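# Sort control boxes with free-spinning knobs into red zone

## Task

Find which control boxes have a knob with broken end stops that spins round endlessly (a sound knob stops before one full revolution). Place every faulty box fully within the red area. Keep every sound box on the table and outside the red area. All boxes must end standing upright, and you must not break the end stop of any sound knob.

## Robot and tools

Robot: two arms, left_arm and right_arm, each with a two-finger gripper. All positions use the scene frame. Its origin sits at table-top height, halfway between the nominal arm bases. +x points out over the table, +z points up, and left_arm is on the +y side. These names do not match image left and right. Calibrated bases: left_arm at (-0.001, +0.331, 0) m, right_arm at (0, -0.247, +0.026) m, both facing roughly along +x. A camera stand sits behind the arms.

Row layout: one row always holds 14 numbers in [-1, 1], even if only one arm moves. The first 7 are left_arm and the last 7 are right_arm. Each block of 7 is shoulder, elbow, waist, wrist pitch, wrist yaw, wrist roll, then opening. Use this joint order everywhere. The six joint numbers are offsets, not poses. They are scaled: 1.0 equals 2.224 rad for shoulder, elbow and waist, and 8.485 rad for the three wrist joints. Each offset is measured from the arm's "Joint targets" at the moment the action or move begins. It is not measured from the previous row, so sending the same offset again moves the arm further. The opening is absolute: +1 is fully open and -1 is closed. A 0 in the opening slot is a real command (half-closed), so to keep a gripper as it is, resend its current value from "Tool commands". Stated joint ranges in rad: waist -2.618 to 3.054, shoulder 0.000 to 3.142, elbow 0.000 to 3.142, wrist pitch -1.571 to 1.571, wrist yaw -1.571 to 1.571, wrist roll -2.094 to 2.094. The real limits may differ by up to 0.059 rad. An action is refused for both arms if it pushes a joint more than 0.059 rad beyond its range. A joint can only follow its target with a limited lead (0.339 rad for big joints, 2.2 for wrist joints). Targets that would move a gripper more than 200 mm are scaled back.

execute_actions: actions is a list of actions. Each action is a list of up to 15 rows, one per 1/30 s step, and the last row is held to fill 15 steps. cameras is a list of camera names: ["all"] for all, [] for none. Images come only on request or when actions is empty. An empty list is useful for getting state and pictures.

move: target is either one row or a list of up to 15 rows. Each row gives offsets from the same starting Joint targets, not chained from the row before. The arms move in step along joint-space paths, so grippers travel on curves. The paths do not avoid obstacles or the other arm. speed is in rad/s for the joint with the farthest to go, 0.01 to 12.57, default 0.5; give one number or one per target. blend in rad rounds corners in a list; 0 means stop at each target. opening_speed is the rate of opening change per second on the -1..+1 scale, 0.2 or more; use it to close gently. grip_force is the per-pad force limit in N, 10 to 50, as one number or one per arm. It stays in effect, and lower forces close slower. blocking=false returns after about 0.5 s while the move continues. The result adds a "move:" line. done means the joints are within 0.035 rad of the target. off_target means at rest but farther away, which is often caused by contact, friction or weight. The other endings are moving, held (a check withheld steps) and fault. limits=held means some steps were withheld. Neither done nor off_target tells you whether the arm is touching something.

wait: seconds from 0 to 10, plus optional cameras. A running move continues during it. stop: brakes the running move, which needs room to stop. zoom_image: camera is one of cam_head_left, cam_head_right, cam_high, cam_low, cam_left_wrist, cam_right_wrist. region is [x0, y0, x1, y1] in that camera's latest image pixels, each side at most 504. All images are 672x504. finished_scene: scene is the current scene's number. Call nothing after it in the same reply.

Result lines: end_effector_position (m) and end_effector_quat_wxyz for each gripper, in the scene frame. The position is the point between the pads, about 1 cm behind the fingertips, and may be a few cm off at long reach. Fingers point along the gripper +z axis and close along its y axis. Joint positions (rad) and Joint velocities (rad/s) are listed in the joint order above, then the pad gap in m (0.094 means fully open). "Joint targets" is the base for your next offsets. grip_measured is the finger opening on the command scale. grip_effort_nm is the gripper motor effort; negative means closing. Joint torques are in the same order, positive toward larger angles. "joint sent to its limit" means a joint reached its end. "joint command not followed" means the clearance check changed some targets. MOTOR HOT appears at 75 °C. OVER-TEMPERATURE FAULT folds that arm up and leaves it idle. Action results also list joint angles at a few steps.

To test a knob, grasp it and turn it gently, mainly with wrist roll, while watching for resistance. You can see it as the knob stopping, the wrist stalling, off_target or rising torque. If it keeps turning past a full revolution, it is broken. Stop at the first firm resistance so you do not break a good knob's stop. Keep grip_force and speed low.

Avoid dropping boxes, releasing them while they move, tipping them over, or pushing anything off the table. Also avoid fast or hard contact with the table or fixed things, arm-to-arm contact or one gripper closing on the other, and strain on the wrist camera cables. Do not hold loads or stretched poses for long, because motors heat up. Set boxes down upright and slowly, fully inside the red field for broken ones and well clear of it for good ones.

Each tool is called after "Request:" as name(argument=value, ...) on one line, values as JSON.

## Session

Request:
execute_actions(actions=[], cameras=["all"])

Request:
zoom_image(camera="cam_high", region=[130, 220, 330, 370])

Request:
zoom_image(camera="cam_high", region=[340, 220, 540, 370])

Request:
zoom_image(camera="cam_low", region=[100, 180, 500, 330])

Scene clock: 0.00 s.
left_arm: end_effector_position=(+0.3980, +0.3025, +0.0937) grip_measured=+1.000 grip_effort_nm=n/a end_effector_quat_wxyz=(+0.575, +0.014, +0.816, +0.056) | right_arm: end_effector_position=(+0.3818, -0.2533, +0.1067) grip_measured=+1.000 grip_effort_nm=n/a end_effector_quat_wxyz=(+0.569, +0.060, +0.819, -0.043)
Joint names: [shoulder, elbow, waist, wrist pitch, wrist yaw, wrist roll]
Joint positions: left_arm=[1.557 0.398 -0.174 0.808 -0.242 0.027 0.094] | right_arm=[1.541 0.32 0.042 0.855 0.216 0.079 0.094]
Joint velocities: within noise
Joint torques (N m): no reading
Heat: left arm: 29 °C; right arm: 29 °C.
Joint targets: left_arm=[1.553 0.404 -0.174 0.803 -0.242 0.027] | right_arm=[1.537 0.325 0.042 0.851 0.215 0.080]
Tool commands: left_gripper/opening=+1.0 right_gripper/opening=+1.0
camera_calibration:
cam_left_wrist: T_world_to_cam=[[0.063329, -0.992245, -0.106954, 0.287569], [-0.693361, 0.0333362, -0.719819, 0.371583], [0.717802, 0.119743, -0.685873, -0.165264], [0, 0, 0, 1]] pos_world=[0.358057, 0.292741, 0.184879]
cam_right_wrist: T_world_to_cam=[[-0.160176, -0.987084, -0.00288704, -0.18816], [-0.712419, 0.117629, -0.691825, 0.410984], [0.68323, -0.108757, -0.722059, -0.123433], [0, 0, 0, 1]] pos_world=[0.346987, -0.247497, 0.19466]

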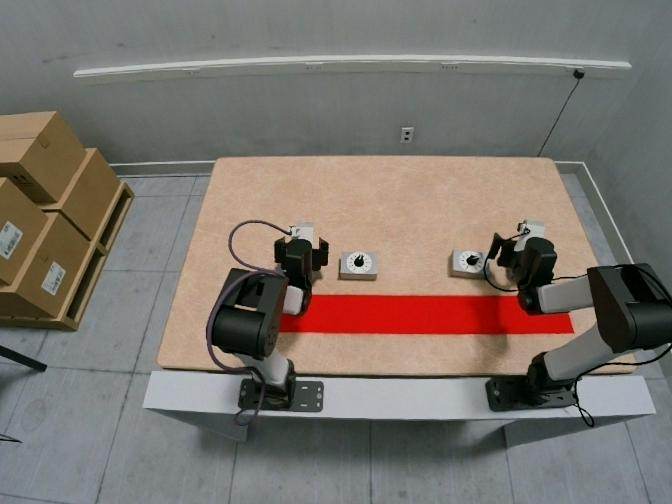

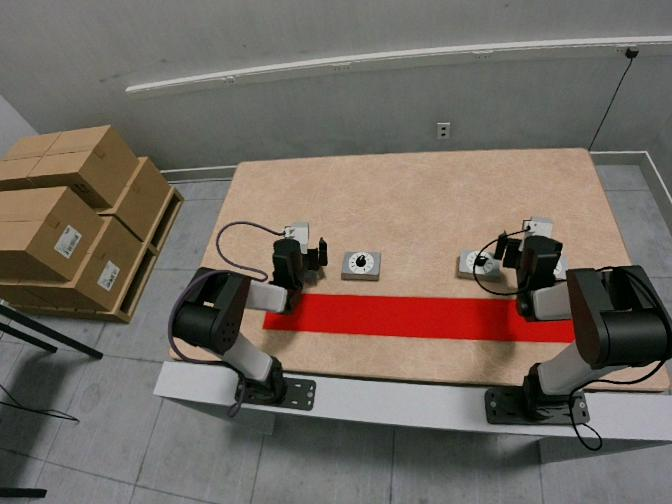

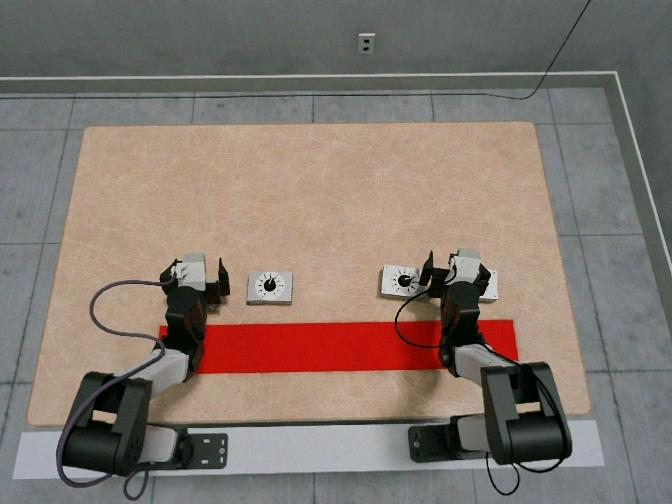

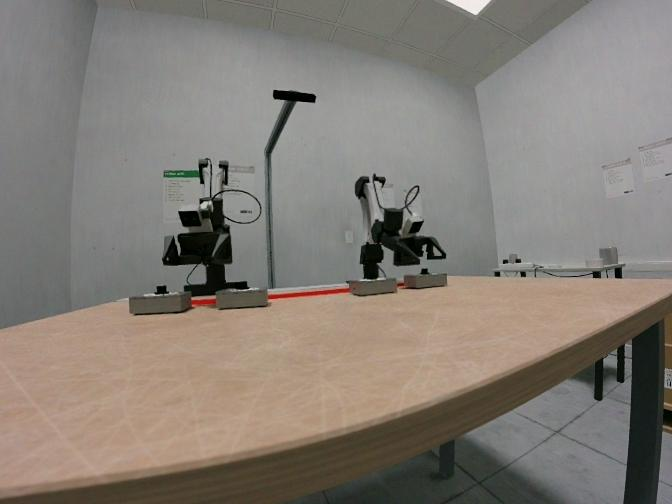

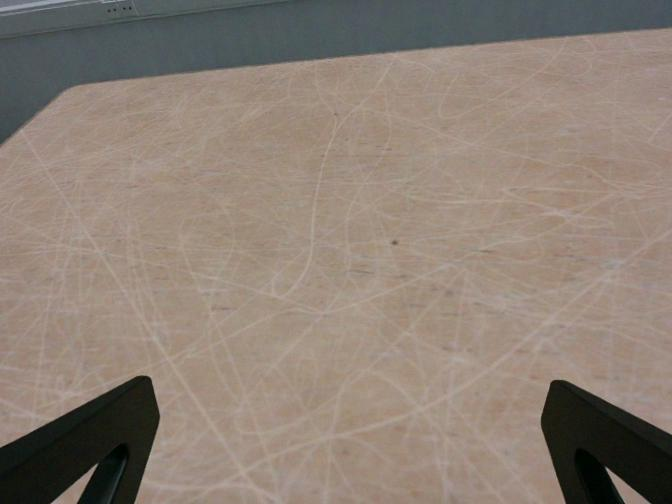

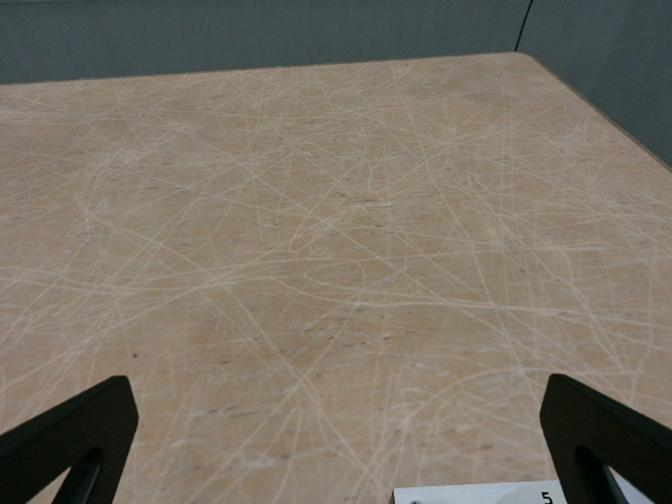

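Scaled by 2.520 from the camera's 672x504 image, which has a finer 960x720 frame.

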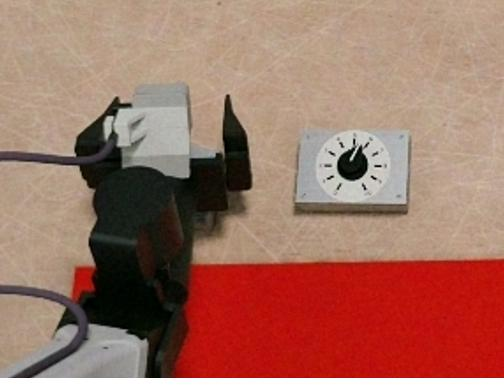

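Scaled by 2.520 from the camera's 672x504 image, which has a finer 960x720 frame.

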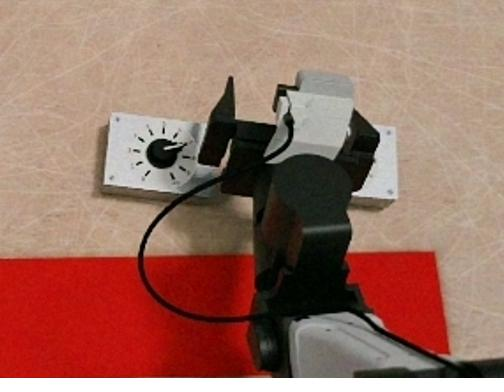

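Scaled by 1.260 from the camera's 672x504 image, which has a finer 960x720 frame.

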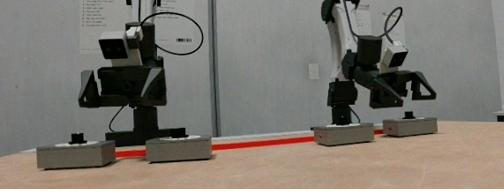

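Request:
move(target=[[0.02113, 0.35791, 0.03777, -0.09464, 0.01674, -0.002, 1, 0.02833, 0.39344, -0.06385, -0.10029, -0.01355, -0.00471, 1], [0.14344, 0.5652, 0.07104, -0.25563, 0.02899, -0.00436, 0.05, 0.14568, 0.54137, -0.12815, -0.24655, -0.02675, -0.01037, 0.05]], blend=[0.2, 0], speed=0.6, cameras=["cam_left_wrist", "cam_right_wrist", "cam_high", "cam_low"])

Request:
zoom_image(camera="cam_left_wrist", region=[160, 100, 520, 400])

Request:
zoom_image(camera="cam_right_wrist", region=[160, 100, 520, 400])

Request:
zoom_image(camera="cam_low", region=[100, 180, 500, 330])

Scene clock: 55.27 s.
left_arm: end_effector_position=(+0.3449, +0.3235, +0.1240) grip_measured=+0.052 grip_effort_nm=-0.13 end_effector_quat_wxyz=(-0.002, +0.013, +1.000, +0.001) | right_arm: end_effector_position=(+0.3355, -0.3150, +0.1189) grip_measured=+0.053 grip_effort_nm=-0.16 end_effector_quat_wxyz=(-0.001, +0.097, +0.995, -0.002)
Joint names: [shoulder, elbow, waist, wrist pitch, wrist yaw, wrist roll]
Joint positions: left_arm=[1.857 1.637 -0.021 -1.355 -0.002 0.002 0.049] | right_arm=[1.848 1.502 -0.237 -1.227 0.003 -0.003 0.049]
Joint torques (N m): left_arm=[-8.08 7.83 0.32 0.15 0.04 -0.18] | right_arm=[-7.2 9.25 -0.75 0.32 -0.07 -0.1]
Heat: left arm: 32 °C; right arm: 33 °C.
Joint targets: left_arm=[1.871 1.661 -0.016 -1.366 0.004 -0.010] | right_arm=[1.861 1.529 -0.243 -1.241 -0.012 -0.009]
move: done
camera_calibration:
cam_left_wrist: T_world_to_cam=[[-0.0182946, -0.999591, -0.0219648, 0.33496], [-0.911057, 0.00761641, 0.41221, 0.298832], [-0.411874, 0.0275524, -0.910824, 0.338494], [0, 0, 0, 1]] pos_world=[0.417798, 0.323221, 0.192485]
cam_right_wrist: T_world_to_cam=[[-0.202975, -0.979087, 0.0138004, -0.241526], [-0.879552, 0.188498, 0.436872, 0.337908], [-0.430337, 0.0765359, -0.899418, 0.363462], [0, 0, 0, 1]] pos_world=[0.404595, -0.327988, 0.182615]
Images, in order (width x height): cam_high 672x504, cam_low 672x504, cam_left_wrist 672x504, cam_right_wrist 672x504.

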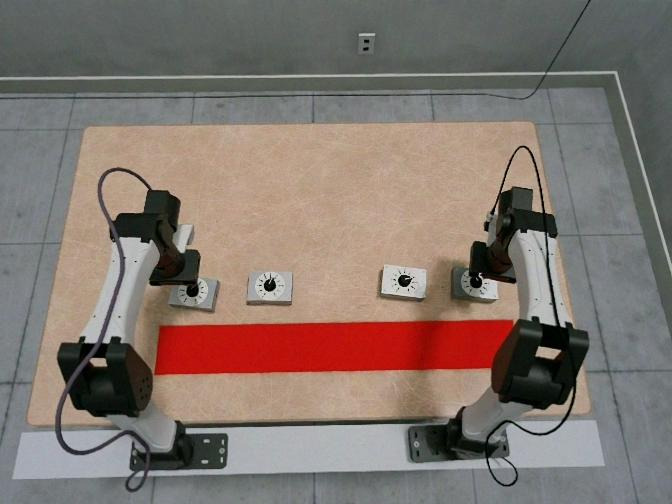

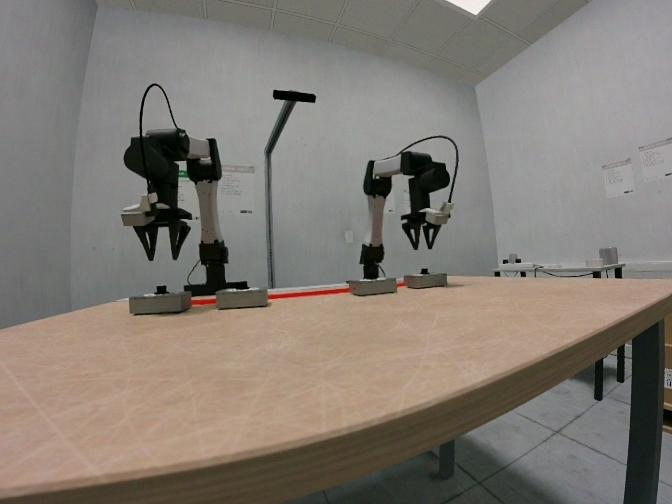

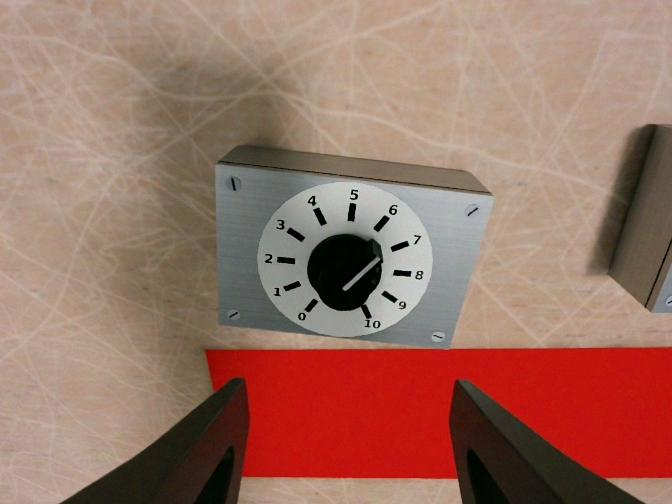

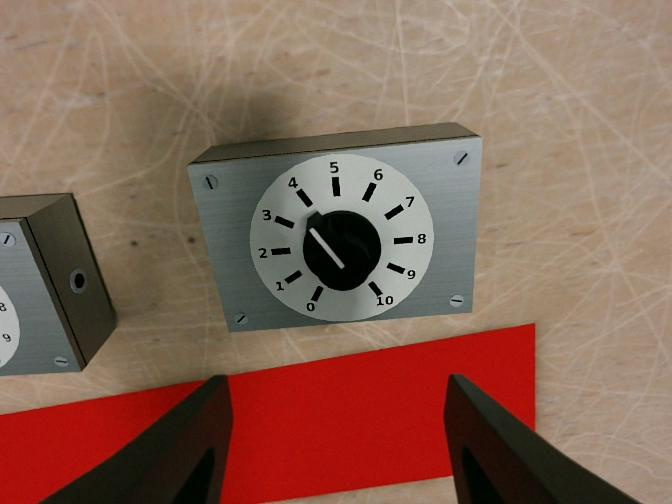

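Scaled by 1.400 from the camera's 672x504 image, which has a finer 960x720 frame.

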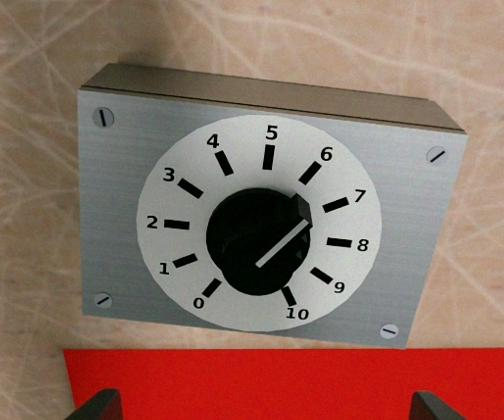

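Scaled by 1.400 from the camera's 672x504 image, which has a finer 960x720 frame.

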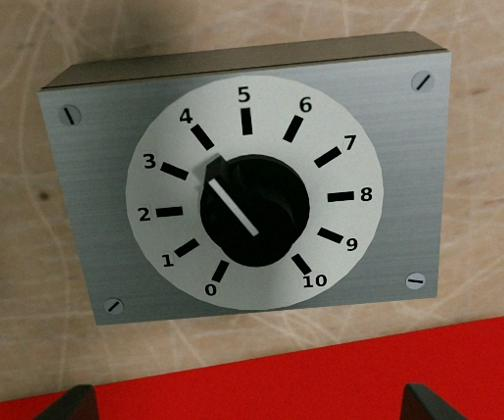

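Scaled by 1.260 from the camera's 672x504 image, which has a finer 960x720 frame.

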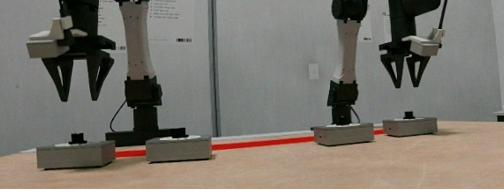

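Request:
move(target=[0.00315, -0.08678, 0.0027, 0.02286, 0, -0.22275, 0.05, 0.02113, -0.06565, -0.0063, 0.0218, 0, 0.23665, 0.05], speed=0.7, cameras=["cam_left_wrist", "cam_right_wrist", "cam_low"])

Request:
zoom_image(camera="cam_left_wrist", region=[200, 204, 500, 504])

Request:
zoom_image(camera="cam_right_wrist", region=[200, 204, 500, 504])

Request:
zoom_image(camera="cam_low", region=[110, 190, 290, 330])

Request:
zoom_image(camera="cam_low", region=[340, 180, 490, 300])

Scene clock: 147.27 s.
left_arm: end_effector_position=(+0.3463, +0.3244, +0.0826) grip_measured=+0.052 grip_effort_nm=-0.12 end_effector_quat_wxyz=(-0.002, +0.803, -0.596, +0.004) | right_arm: end_effector_position=(+0.3408, -0.3203, +0.0775) grip_measured=+0.053 grip_effort_nm=-0.16 end_effector_quat_wxyz=(+0.001, +0.892, +0.453, +0.001)
Joint names: [shoulder, elbow, waist, wrist pitch, wrist yaw, wrist roll]
Joint positions: left_arm=[1.861 1.478 -0.017 -1.18 0.001 -1.882 0.049] | right_arm=[1.895 1.397 -0.25 -1.07 0.001 1.991 0.049]
Joint torques (N m): left_arm=[-7.79 5.05 0.44 0.29 -0.05 -0.24] | right_arm=[-7.38 5.35 -0.88 0.52 0.01 0.05]
Heat: left arm: 36 °C; right arm: 39 °C.
Joint targets: left_arm=[1.878 1.468 -0.010 -1.172 0.004 -1.900] | right_arm=[1.908 1.383 -0.257 -1.056 -0.012 1.999]
move: done
camera_calibration:
cam_left_wrist: T_world_to_cam=[[0.95526, 0.295515, -0.0122217, -0.42301], [0.274016, -0.868697, 0.412651, 0.191031], [0.111328, -0.397538, -0.910807, 0.258105], [0, 0, 0, 1]] pos_world=[0.323004, 0.393561, 0.151085]
cam_right_wrist: T_world_to_cam=[[-0.80219, 0.597027, 0.00711668, 0.464492], [0.540115, 0.720537, 0.43486, 0.0484149], [0.254495, 0.352684, -0.90047, 0.183992], [0, 0, 0, 1]] pos_world=[0.299636, -0.37709, 0.14132]
Images, in order (width x height): cam_low 672x504, cam_left_wrist 672x504, cam_right_wrist 672x504.

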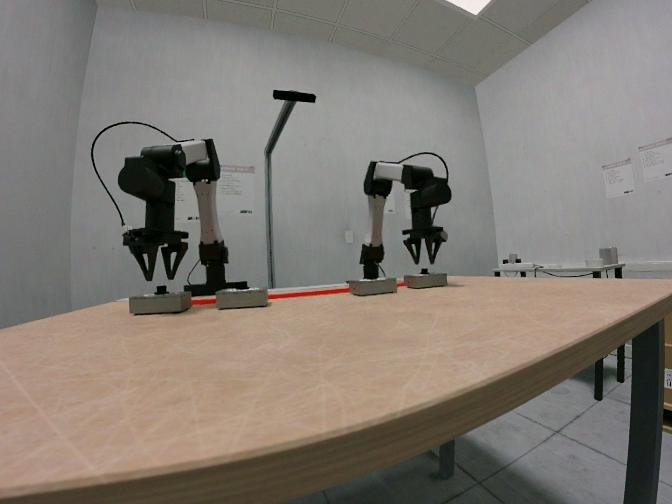

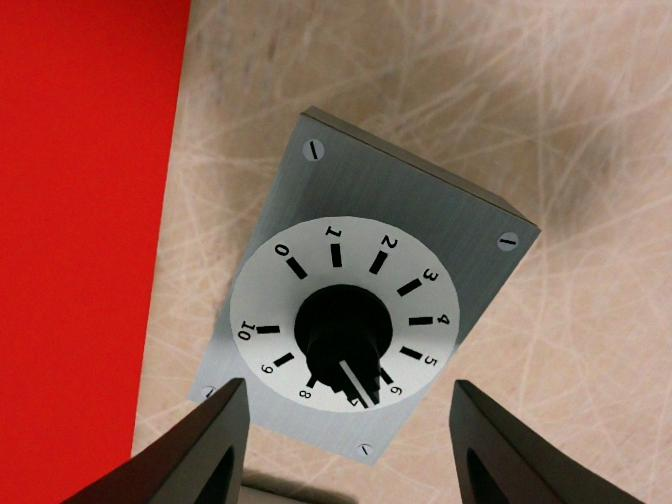

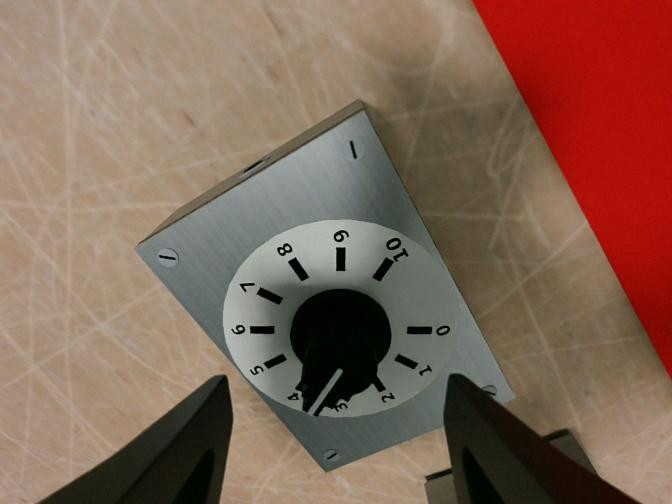

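Scaled by 1.680 from the camera's 672x504 image, which has a finer 960x720 frame.

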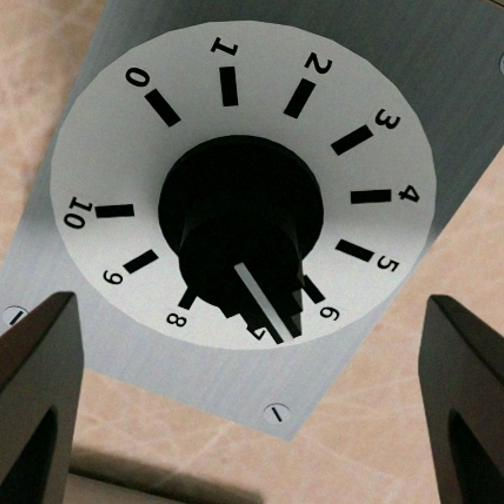

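Scaled by 1.680 from the camera's 672x504 image, which has a finer 960x720 frame.

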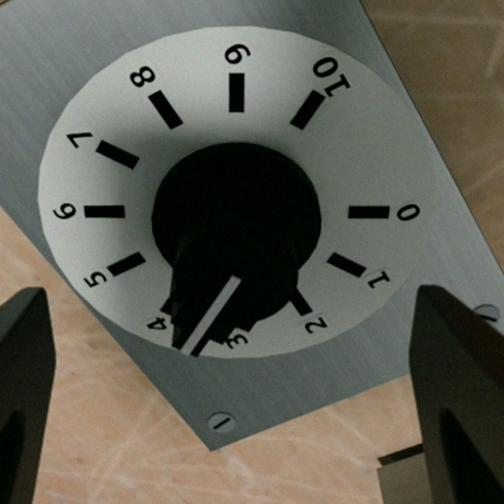

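Scaled by 2.800 from the camera's 672x504 image, which has a finer 960x720 frame.

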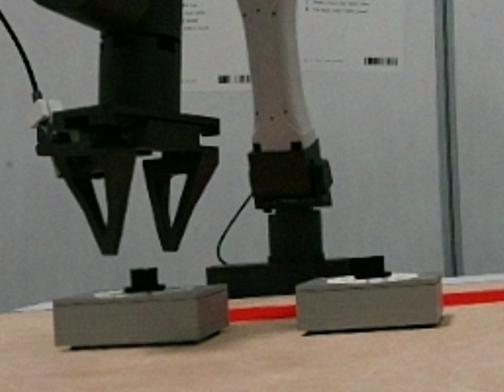

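Scaled by 3.360 from the camera's 672x504 image, which has a finer 960x720 frame.

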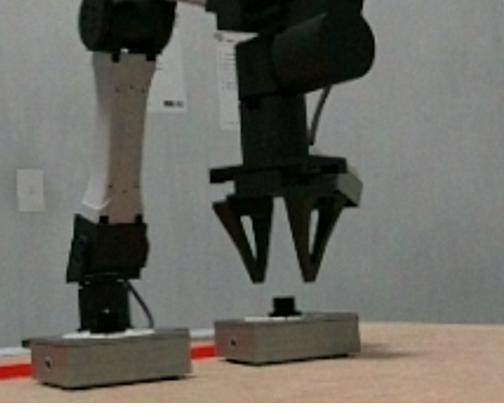

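Request:
move(target=[0.00405, -0.02878, -0.0027, 0.00778, 0, 0, 0.05, 0.00764, -0.02788, -0.0034, 0.00896, 0, 0, 0.05], speed=0.12, grip_force=10, cameras=["cam_left_wrist", "cam_right_wrist", "cam_low"])

Request:
zoom_image(camera="cam_left_wrist", region=[200, 204, 500, 504])

Request:
zoom_image(camera="cam_right_wrist", region=[200, 204, 500, 504])

Request:
zoom_image(camera="cam_low", region=[110, 190, 290, 330])

Request:
zoom_image(camera="cam_low", region=[340, 180, 490, 300])

Scene clock: 186.87 s.
left_arm: end_effector_position=(+0.3431, +0.3244, +0.0624) grip_measured=+0.052 grip_effort_nm=-0.13 end_effector_quat_wxyz=(+0.002, +0.803, -0.596, -0.001) | right_arm: end_effector_position=(+0.3374, -0.3223, +0.0565) grip_measured=+0.053 grip_effort_nm=-0.16 end_effector_quat_wxyz=(+0.000, +0.893, +0.449, -0.001)
Joint names: [shoulder, elbow, waist, wrist pitch, wrist yaw, wrist roll]
Joint positions: left_arm=[1.874 1.414 -0.017 -1.114 0.001 -1.883 0.049] | right_arm=[1.913 1.334 -0.258 -0.994 0.001 1.991 0.049]
Joint torques (N m): left_arm=[-8.14 5.01 -0.01 0.28 -0.05 -0.23] | right_arm=[-7.46 5.07 -0.77 0.49 -0.01 0.07]
Heat: left arm: 36 °C; right arm: 38 °C.
Joint targets: left_arm=[1.887 1.404 -0.016 -1.106 0.004 -1.900] | right_arm=[1.925 1.321 -0.265 -0.980 -0.012 1.999]
grip_force (N): 10, 10
move: done
camera_calibration:
cam_left_wrist: T_world_to_cam=[[0.954827, 0.296235, -0.0234666, -0.419664], [0.279538, -0.868599, 0.409138, 0.198582], [0.100818, -0.397216, -0.912171, 0.243577], [0, 0, 0, 1]] pos_world=[0.320638, 0.39356, 0.131088]
cam_right_wrist: T_world_to_cam=[[-0.797118, 0.603705, 0.0119754, 0.463295], [0.548398, 0.715507, 0.432793, 0.0564757], [0.252711, 0.351554, -0.901414, 0.166965], [0, 0, 0, 1]] pos_world=[0.296136, -0.3788, 0.120514]
Images, in order (width x height): cam_low 672x504, cam_left_wrist 672x504, cam_right_wrist 672x504.

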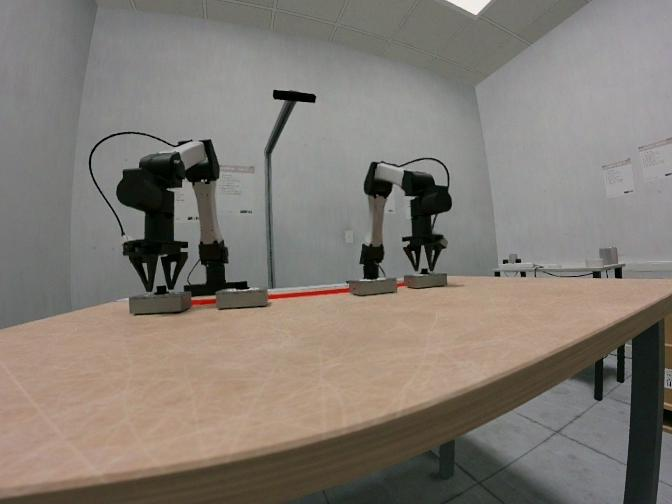

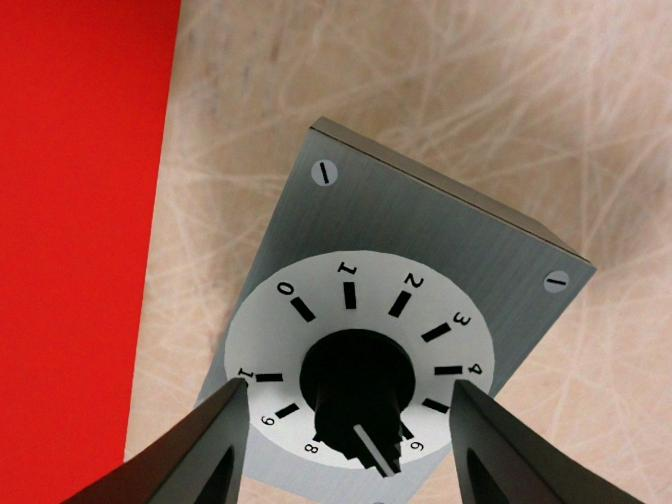

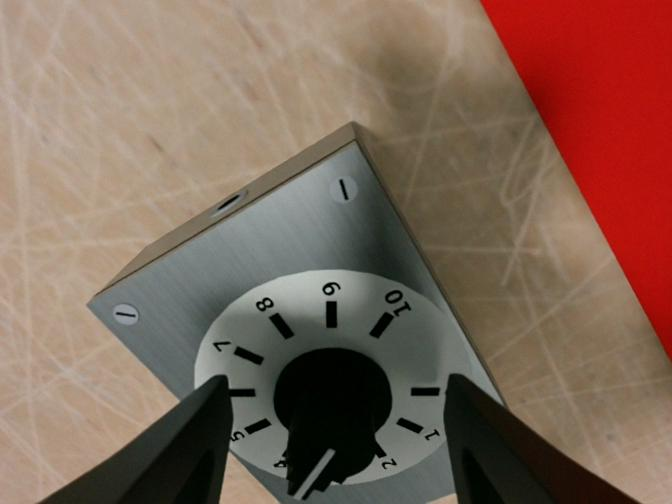

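Scaled by 1.680 from the camera's 672x504 image, which has a finer 960x720 frame.

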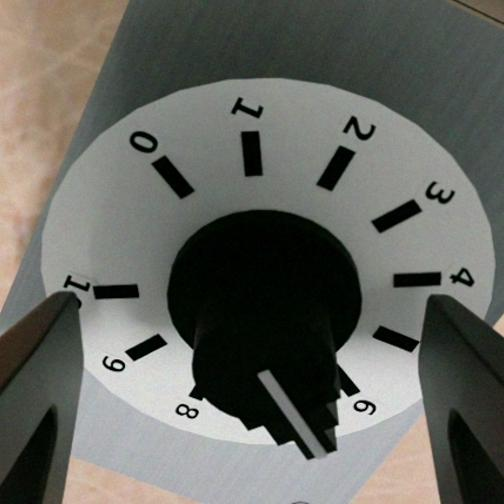

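Scaled by 1.680 from the camera's 672x504 image, which has a finer 960x720 frame.

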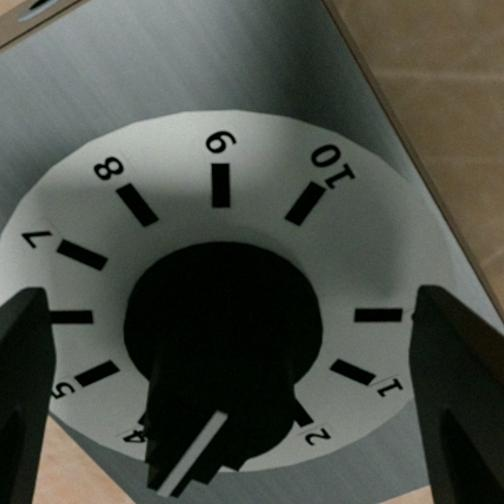

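Scaled by 2.800 from the camera's 672x504 image, which has a finer 960x720 frame.

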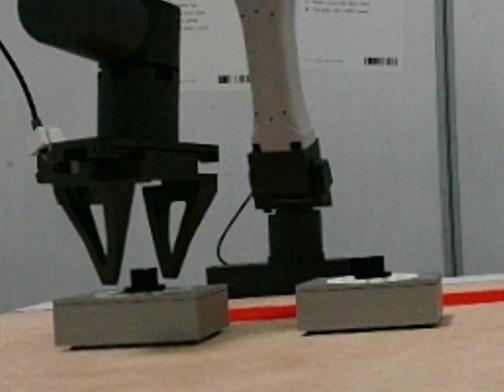

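Scaled by 3.360 from the camera's 672x504 image, which has a finer 960x720 frame.

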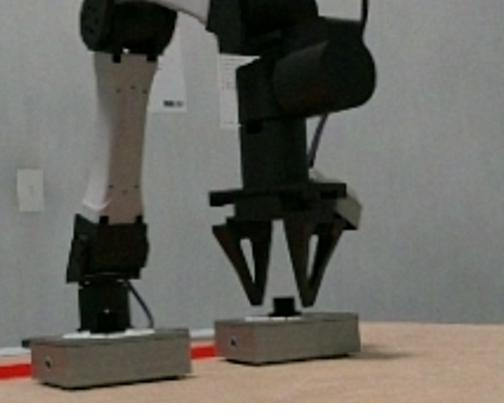

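Request:
move(target=[0, 0, 0, 0, 0, 0, 0.05, 0.00265, 0.02023, 0.01097, -0.00377, 0, 0, 0.05], speed=0.05, cameras=["cam_right_wrist"])

Request:
zoom_image(camera="cam_right_wrist", region=[200, 204, 500, 504])

Scene clock: 252.60 s.
left_arm: end_effector_position=(+0.3432, +0.3244, +0.0624) grip_measured=+0.052 grip_effort_nm=-0.13 end_effector_quat_wxyz=(+0.002, +0.803, -0.596, -0.001) | right_arm: end_effector_position=(+0.3394, -0.3187, +0.0565) grip_measured=+0.053 grip_effort_nm=-0.16 end_effector_quat_wxyz=(-0.001, +0.891, +0.454, -0.002)
Joint names: [shoulder, elbow, waist, wrist pitch, wrist yaw, wrist roll]
Joint positions: left_arm=[1.874 1.414 -0.017 -1.114 0.001 -1.883 0.049] | right_arm=[1.918 1.341 -0.247 -0.997 0.001 1.991 0.049]
Joint torques (N m): left_arm=[-8.13 5.01 -0.01 0.27 -0.05 -0.23] | right_arm=[-7.54 8.7 0.51 0.17 -0.01 0.06]
Heat: left arm: 35 °C; right arm: 39 °C.
Joint targets: left_arm=[1.887 1.404 -0.016 -1.106 0.004 -1.900] | right_arm=[1.931 1.366 -0.240 -1.012 -0.012 1.999]
grip_force (N): 10, 10
move: done
camera_calibration:
cam_right_wrist: T_world_to_cam=[[-0.803738, 0.594838, 0.0131504, 0.462078], [0.540894, 0.721285, 0.432645, 0.0572415], [0.247869, 0.354846, -0.901468, 0.167787], [0, 0, 0, 1]] pos_world=[0.298839, -0.375687, 0.120413]
Images, in order (width x height): cam_right_wrist 672x504.

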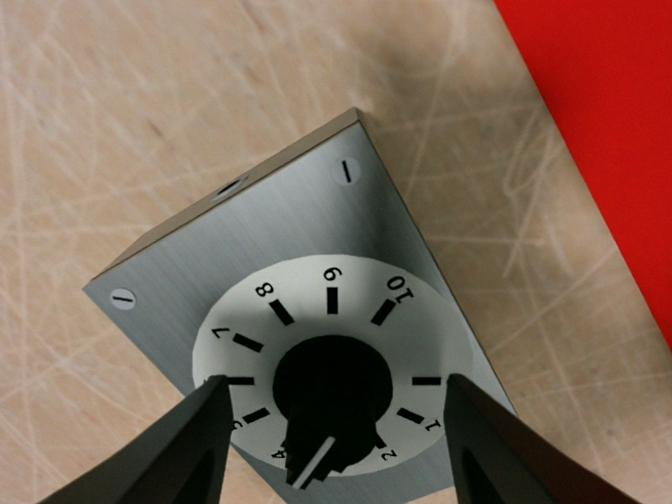

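Scaled by 1.680 from the camera's 672x504 image, which has a finer 960x720 frame.

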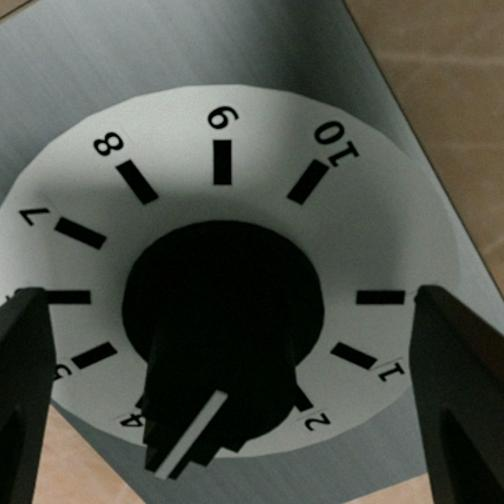

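Request:
move(target=[0, 0, 0, 0, 0, 0, -0.65, 0, 0, 0, 0, 0, 0, -0.65], speed=1.0)

Request:
wait(seconds=3.5, cameras=["cam_left_wrist", "cam_right_wrist"])

Request:
zoom_image(camera="cam_left_wrist", region=[200, 204, 500, 504])

Request:
zoom_image(camera="cam_right_wrist", region=[200, 204, 500, 504])

Scene clock: 264.23 s.
left_arm: end_effector_position=(+0.3450, +0.3244, +0.0624) grip_measured=-0.567 grip_effort_nm=-0.33 end_effector_quat_wxyz=(-0.001, +0.803, -0.596, +0.002) | right_arm: end_effector_position=(+0.3393, -0.3187, +0.0565) grip_measured=-0.388 grip_effort_nm=-0.16 end_effector_quat_wxyz=(-0.001, +0.891, +0.454, -0.002)
Joint names: [shoulder, elbow, waist, wrist pitch, wrist yaw, wrist roll]
Joint positions: left_arm=[1.874 1.414 -0.017 -1.107 0.001 -1.883 0.02] | right_arm=[1.918 1.341 -0.247 -0.998 0.001 1.991 0.029]
Joint velocities: left_arm=[within noise] | right_arm=[0.007 -0.007 0.002 -0.022 0.022 -0.11 -0.004]
Joint torques (N m): left_arm=[-8.14 5.01 -0.02 0.21 -0.05 -0.23] | right_arm=[-7.43 8.65 0.47 0.21 0 0.04]
Heat: left arm: 36 °C; right arm: 40 °C.
Joint targets: left_arm=[1.887 1.404 -0.016 -1.106 0.004 -1.900] | right_arm=[1.931 1.366 -0.240 -1.012 -0.012 1.999]
grip_force (N): 10, 10
move: moving (right_arm; no rest 5 s after the path's end)

Scene clock: 267.73 s.
left_arm: end_effector_position=(+0.3450, +0.3244, +0.0624) grip_measured=-0.567 grip_effort_nm=-0.33 end_effector_quat_wxyz=(-0.001, +0.803, -0.596, +0.002) | right_arm: end_effector_position=(+0.3401, -0.3189, +0.0570) grip_measured=-0.582 grip_effort_nm=-0.29 end_effector_quat_wxyz=(+0.000, +0.891, +0.454, -0.001)
Joint names: [shoulder, elbow, waist, wrist pitch, wrist yaw, wrist roll]
Joint positions: left_arm=[1.874 1.414 -0.017 -1.107 0.001 -1.883 0.02] | right_arm=[1.918 1.343 -0.247 -0.998 0.001 1.992 0.02]
Joint torques (N m): left_arm=[-8.14 5.03 -0.01 0.21 -0.05 -0.23] | right_arm=[-7.47 8.47 0.44 0.22 -0.01 0.05]
Heat: left arm: 36 °C; right arm: 40 °C.
Joint targets: left_arm=[1.887 1.404 -0.016 -1.106 0.004 -1.900] | right_arm=[1.931 1.366 -0.240 -1.012 -0.012 1.999]
Tool commands: left_gripper/opening=-0.65 right_gripper/opening=-0.65
grip_force (N): 10, 10
wait: 3.50 s; at rest by 2.30 s
camera_calibration:
cam_left_wrist: T_world_to_cam=[[0.95487, 0.29658, -0.0162265, -0.421986], [0.276722, -0.868427, 0.411411, 0.198849], [0.107925, -0.397334, -0.911306, 0.240909], [0, 0, 0, 1]] pos_world=[0.321915, 0.39356, 0.130886]
cam_right_wrist: T_world_to_cam=[[-0.803286, 0.595483, 0.0115095, 0.462837], [0.540684, 0.720988, 0.433402, 0.0566866], [0.249785, 0.354369, -0.901127, 0.167357], [0, 0, 0, 1]] pos_world=[0.299338, -0.375788, 0.120915]
Images, in order (width x height): cam_left_wrist 672x504, cam_right_wrist 672x504.

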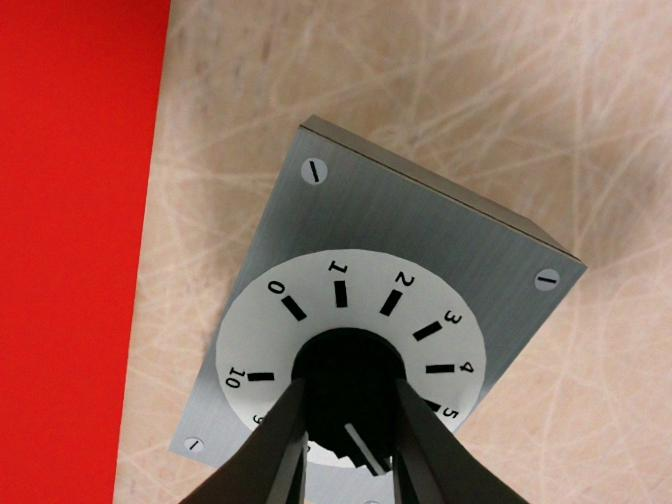

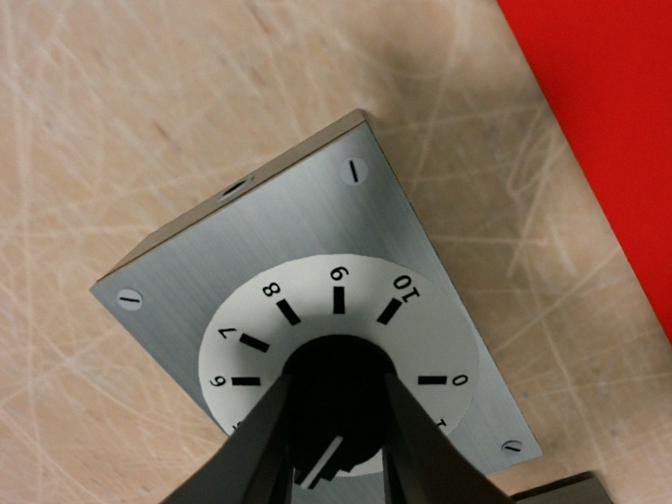

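Scaled by 1.680 from the camera's 672x504 image, which has a finer 960x720 frame.

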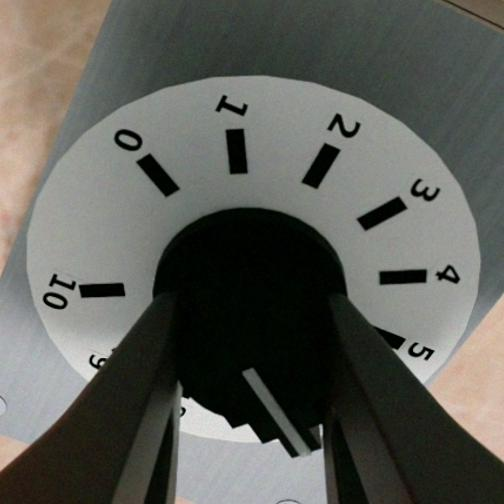

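Scaled by 1.680 from the camera's 672x504 image, which has a finer 960x720 frame.

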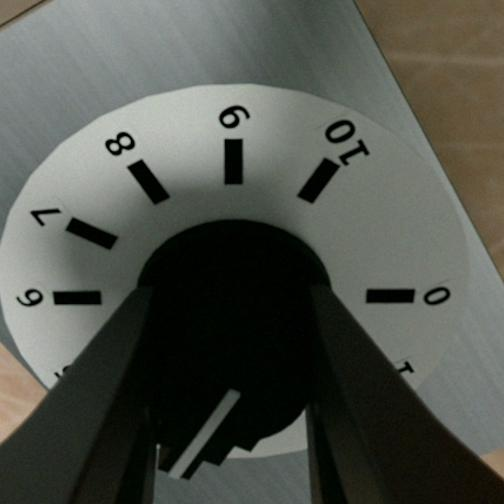

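Request:
move(target=[0, 0, 0, 0, 0, 0.22392, -0.65, 0, 0, 0, 0, 0, -0.23571, -0.65], speed=0.4, cameras=["cam_left_wrist", "cam_right_wrist"])

Request:
zoom_image(camera="cam_left_wrist", region=[200, 204, 500, 504])

Request:
zoom_image(camera="cam_right_wrist", region=[200, 204, 500, 504])

Scene clock: 283.53 s.
left_arm: end_effector_position=(+0.3438, +0.3241, +0.0624) grip_measured=-0.570 grip_effort_nm=-0.33 end_effector_quat_wxyz=(-0.001, +0.000, +1.000, -0.001) | right_arm: end_effector_position=(+0.3400, -0.3174, +0.0568) grip_measured=-0.582 grip_effort_nm=-0.29 end_effector_quat_wxyz=(-0.002, +0.107, +0.994, +0.003)
Joint names: [shoulder, elbow, waist, wrist pitch, wrist yaw, wrist roll]
Joint positions: left_arm=[1.874 1.414 -0.017 -1.112 0.003 -0.018 0.02] | right_arm=[1.919 1.343 -0.246 -0.999 -0.006 0.008 0.02]
Joint torques (N m): left_arm=[-8.21 5.08 -0.01 0.33 -0.01 0.11] | right_arm=[-7.58 8.55 0.36 0.33 0.01 -0.12]
Heat: left arm: 36 °C; right arm: 40 °C.
Joint targets: left_arm=[1.887 1.404 -0.016 -1.106 0.004 0.000] | right_arm=[1.931 1.366 -0.240 -1.012 -0.012 -0.001]
grip_force (N): 10, 10
move: done
camera_calibration:
cam_left_wrist: T_world_to_cam=[[0.00655499, -0.99984, -0.016616, 0.325457], [-0.911882, -0.0127962, 0.410254, 0.330318], [-0.410401, 0.0124626, -0.91182, 0.286344], [0, 0, 0, 1]] pos_world=[0.416593, 0.326063, 0.130987]
cam_right_wrist: T_world_to_cam=[[-0.222013, -0.975033, 0.00465365, -0.233809], [-0.876085, 0.201573, 0.437999, 0.372348], [-0.428001, 0.0931643, -0.898963, 0.314056], [0, 0, 0, 1]] pos_world=[0.408716, -0.332286, 0.120325]
Images, in order (width x height): cam_left_wrist 672x504, cam_right_wrist 672x504.

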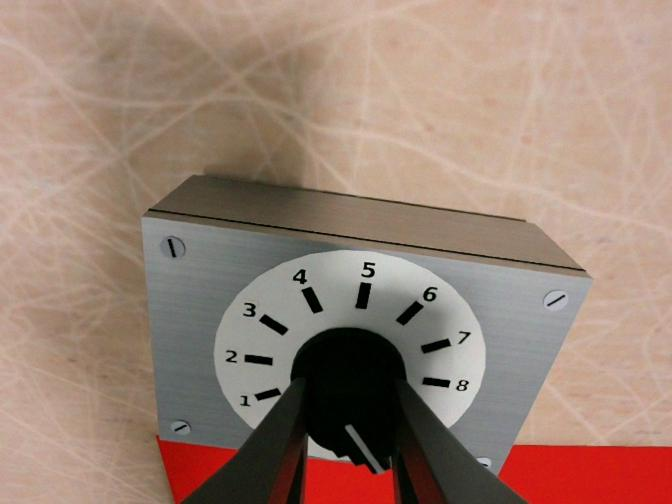

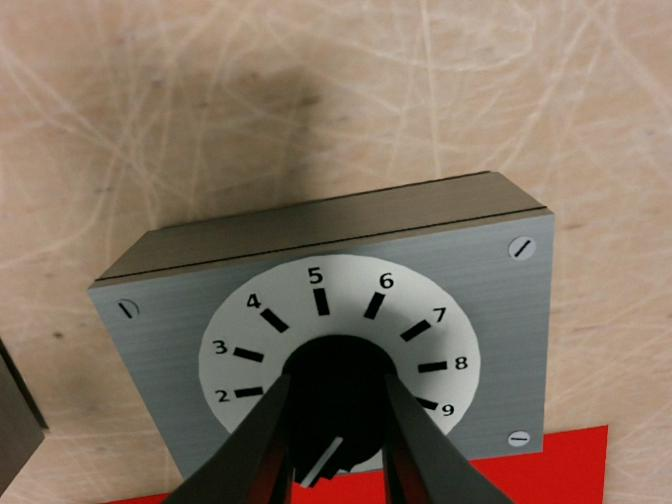

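Scaled by 1.680 from the camera's 672x504 image, which has a finer 960x720 frame.

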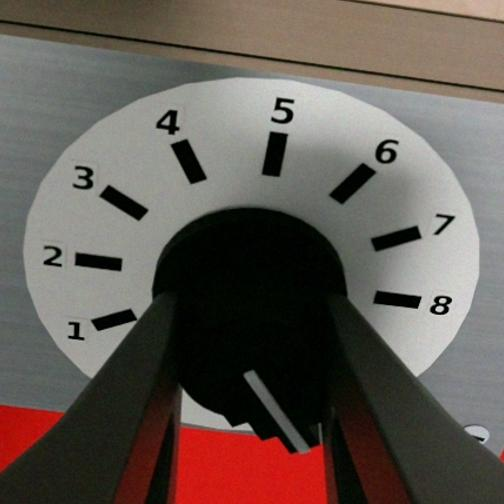

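Scaled by 1.680 from the camera's 672x504 image, which has a finer 960x720 frame.

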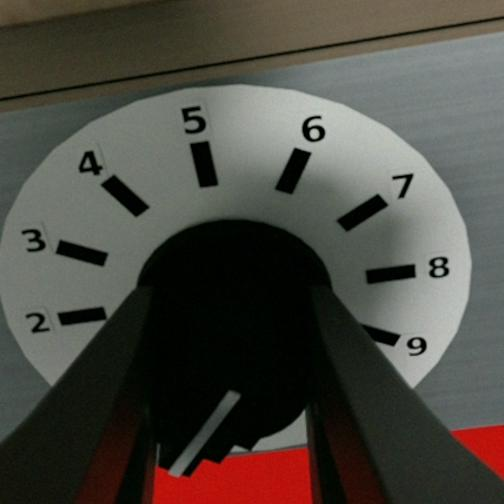

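Request:
move(target=[0, 0, 0, 0, 0, 0.03536, -0.65, 0, 0, 0, 0, 0, -0.04125, -0.65], speed=0.25, cameras=["cam_left_wrist", "cam_right_wrist"])

Request:
zoom_image(camera="cam_left_wrist", region=[200, 204, 500, 504])

Request:
zoom_image(camera="cam_right_wrist", region=[200, 204, 500, 504])

Scene clock: 296.80 s.
left_arm: end_effector_position=(+0.3425, +0.3264, +0.0624) grip_measured=-0.570 grip_effort_nm=-0.33 end_effector_quat_wxyz=(-0.004, +0.146, +0.989, +0.004) | right_arm: end_effector_position=(+0.3395, -0.3173, +0.0568) grip_measured=-0.582 grip_effort_nm=-0.29 end_effector_quat_wxyz=(-0.002, -0.066, +0.998, +0.003)
Joint names: [shoulder, elbow, waist, wrist pitch, wrist yaw, wrist roll]
Joint positions: left_arm=[1.874 1.414 -0.017 -1.117 -0.01 0.274 0.02] | right_arm=[1.919 1.343 -0.246 -1.001 -0.006 -0.339 0.02]
Joint torques (N m): left_arm=[-8.2 5.07 -0.02 0.37 0.12 0.21] | right_arm=[-7.57 8.49 0.42 0.33 0.01 -0.14]
Heat: left arm: 36 °C; right arm: 40 °C.
Joint targets: left_arm=[1.887 1.404 -0.016 -1.106 0.004 0.300] | right_arm=[1.931 1.366 -0.240 -1.012 -0.012 -0.350]
grip_force (N): 10, 10
move: done
camera_calibration:
cam_left_wrist: T_world_to_cam=[[-0.281863, -0.959073, -0.0270665, 0.413829], [-0.875108, 0.245416, 0.417081, 0.231843], [-0.393368, 0.141246, -0.908466, 0.237736], [0, 0, 0, 1]] pos_world=[0.413049, 0.306415, 0.130478]
cam_right_wrist: T_world_to_cam=[[0.122565, -0.992455, 0.00318217, -0.356269], [-0.892508, -0.108818, 0.437708, 0.27903], [-0.434059, -0.0564876, -0.899112, 0.268516], [0, 0, 0, 1]] pos_world=[0.409254, -0.308049, 0.120426]
Images, in order (width x height): cam_left_wrist 672x504, cam_right_wrist 672x504.

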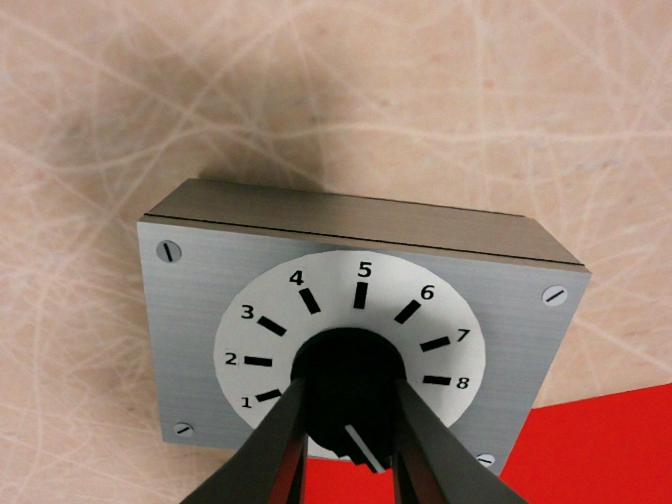

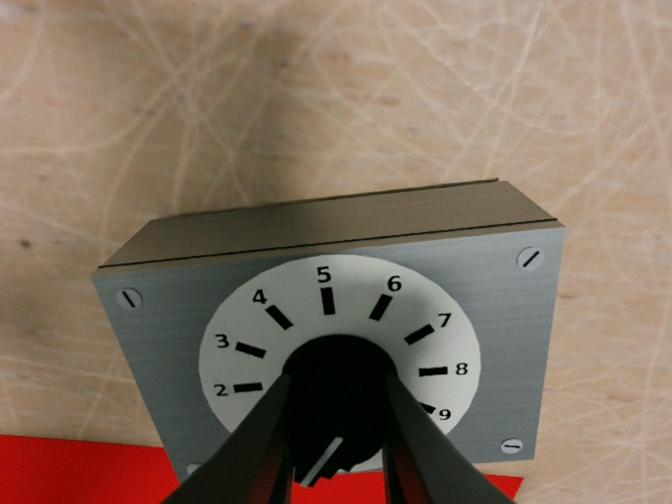

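Scaled by 1.680 from the camera's 672x504 image, which has a finer 960x720 frame.

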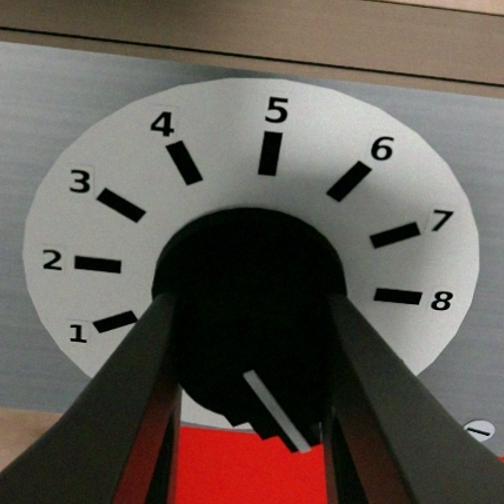

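Scaled by 1.680 from the camera's 672x504 image, which has a finer 960x720 frame.

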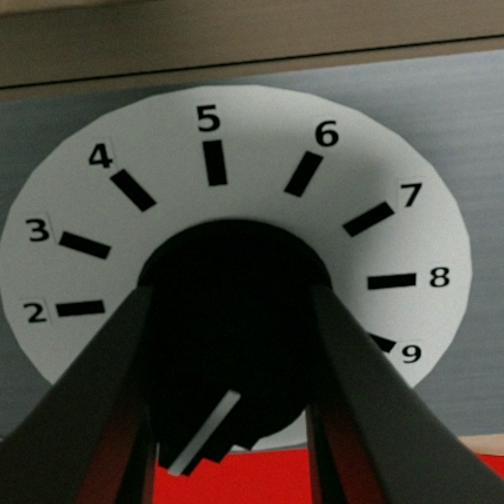

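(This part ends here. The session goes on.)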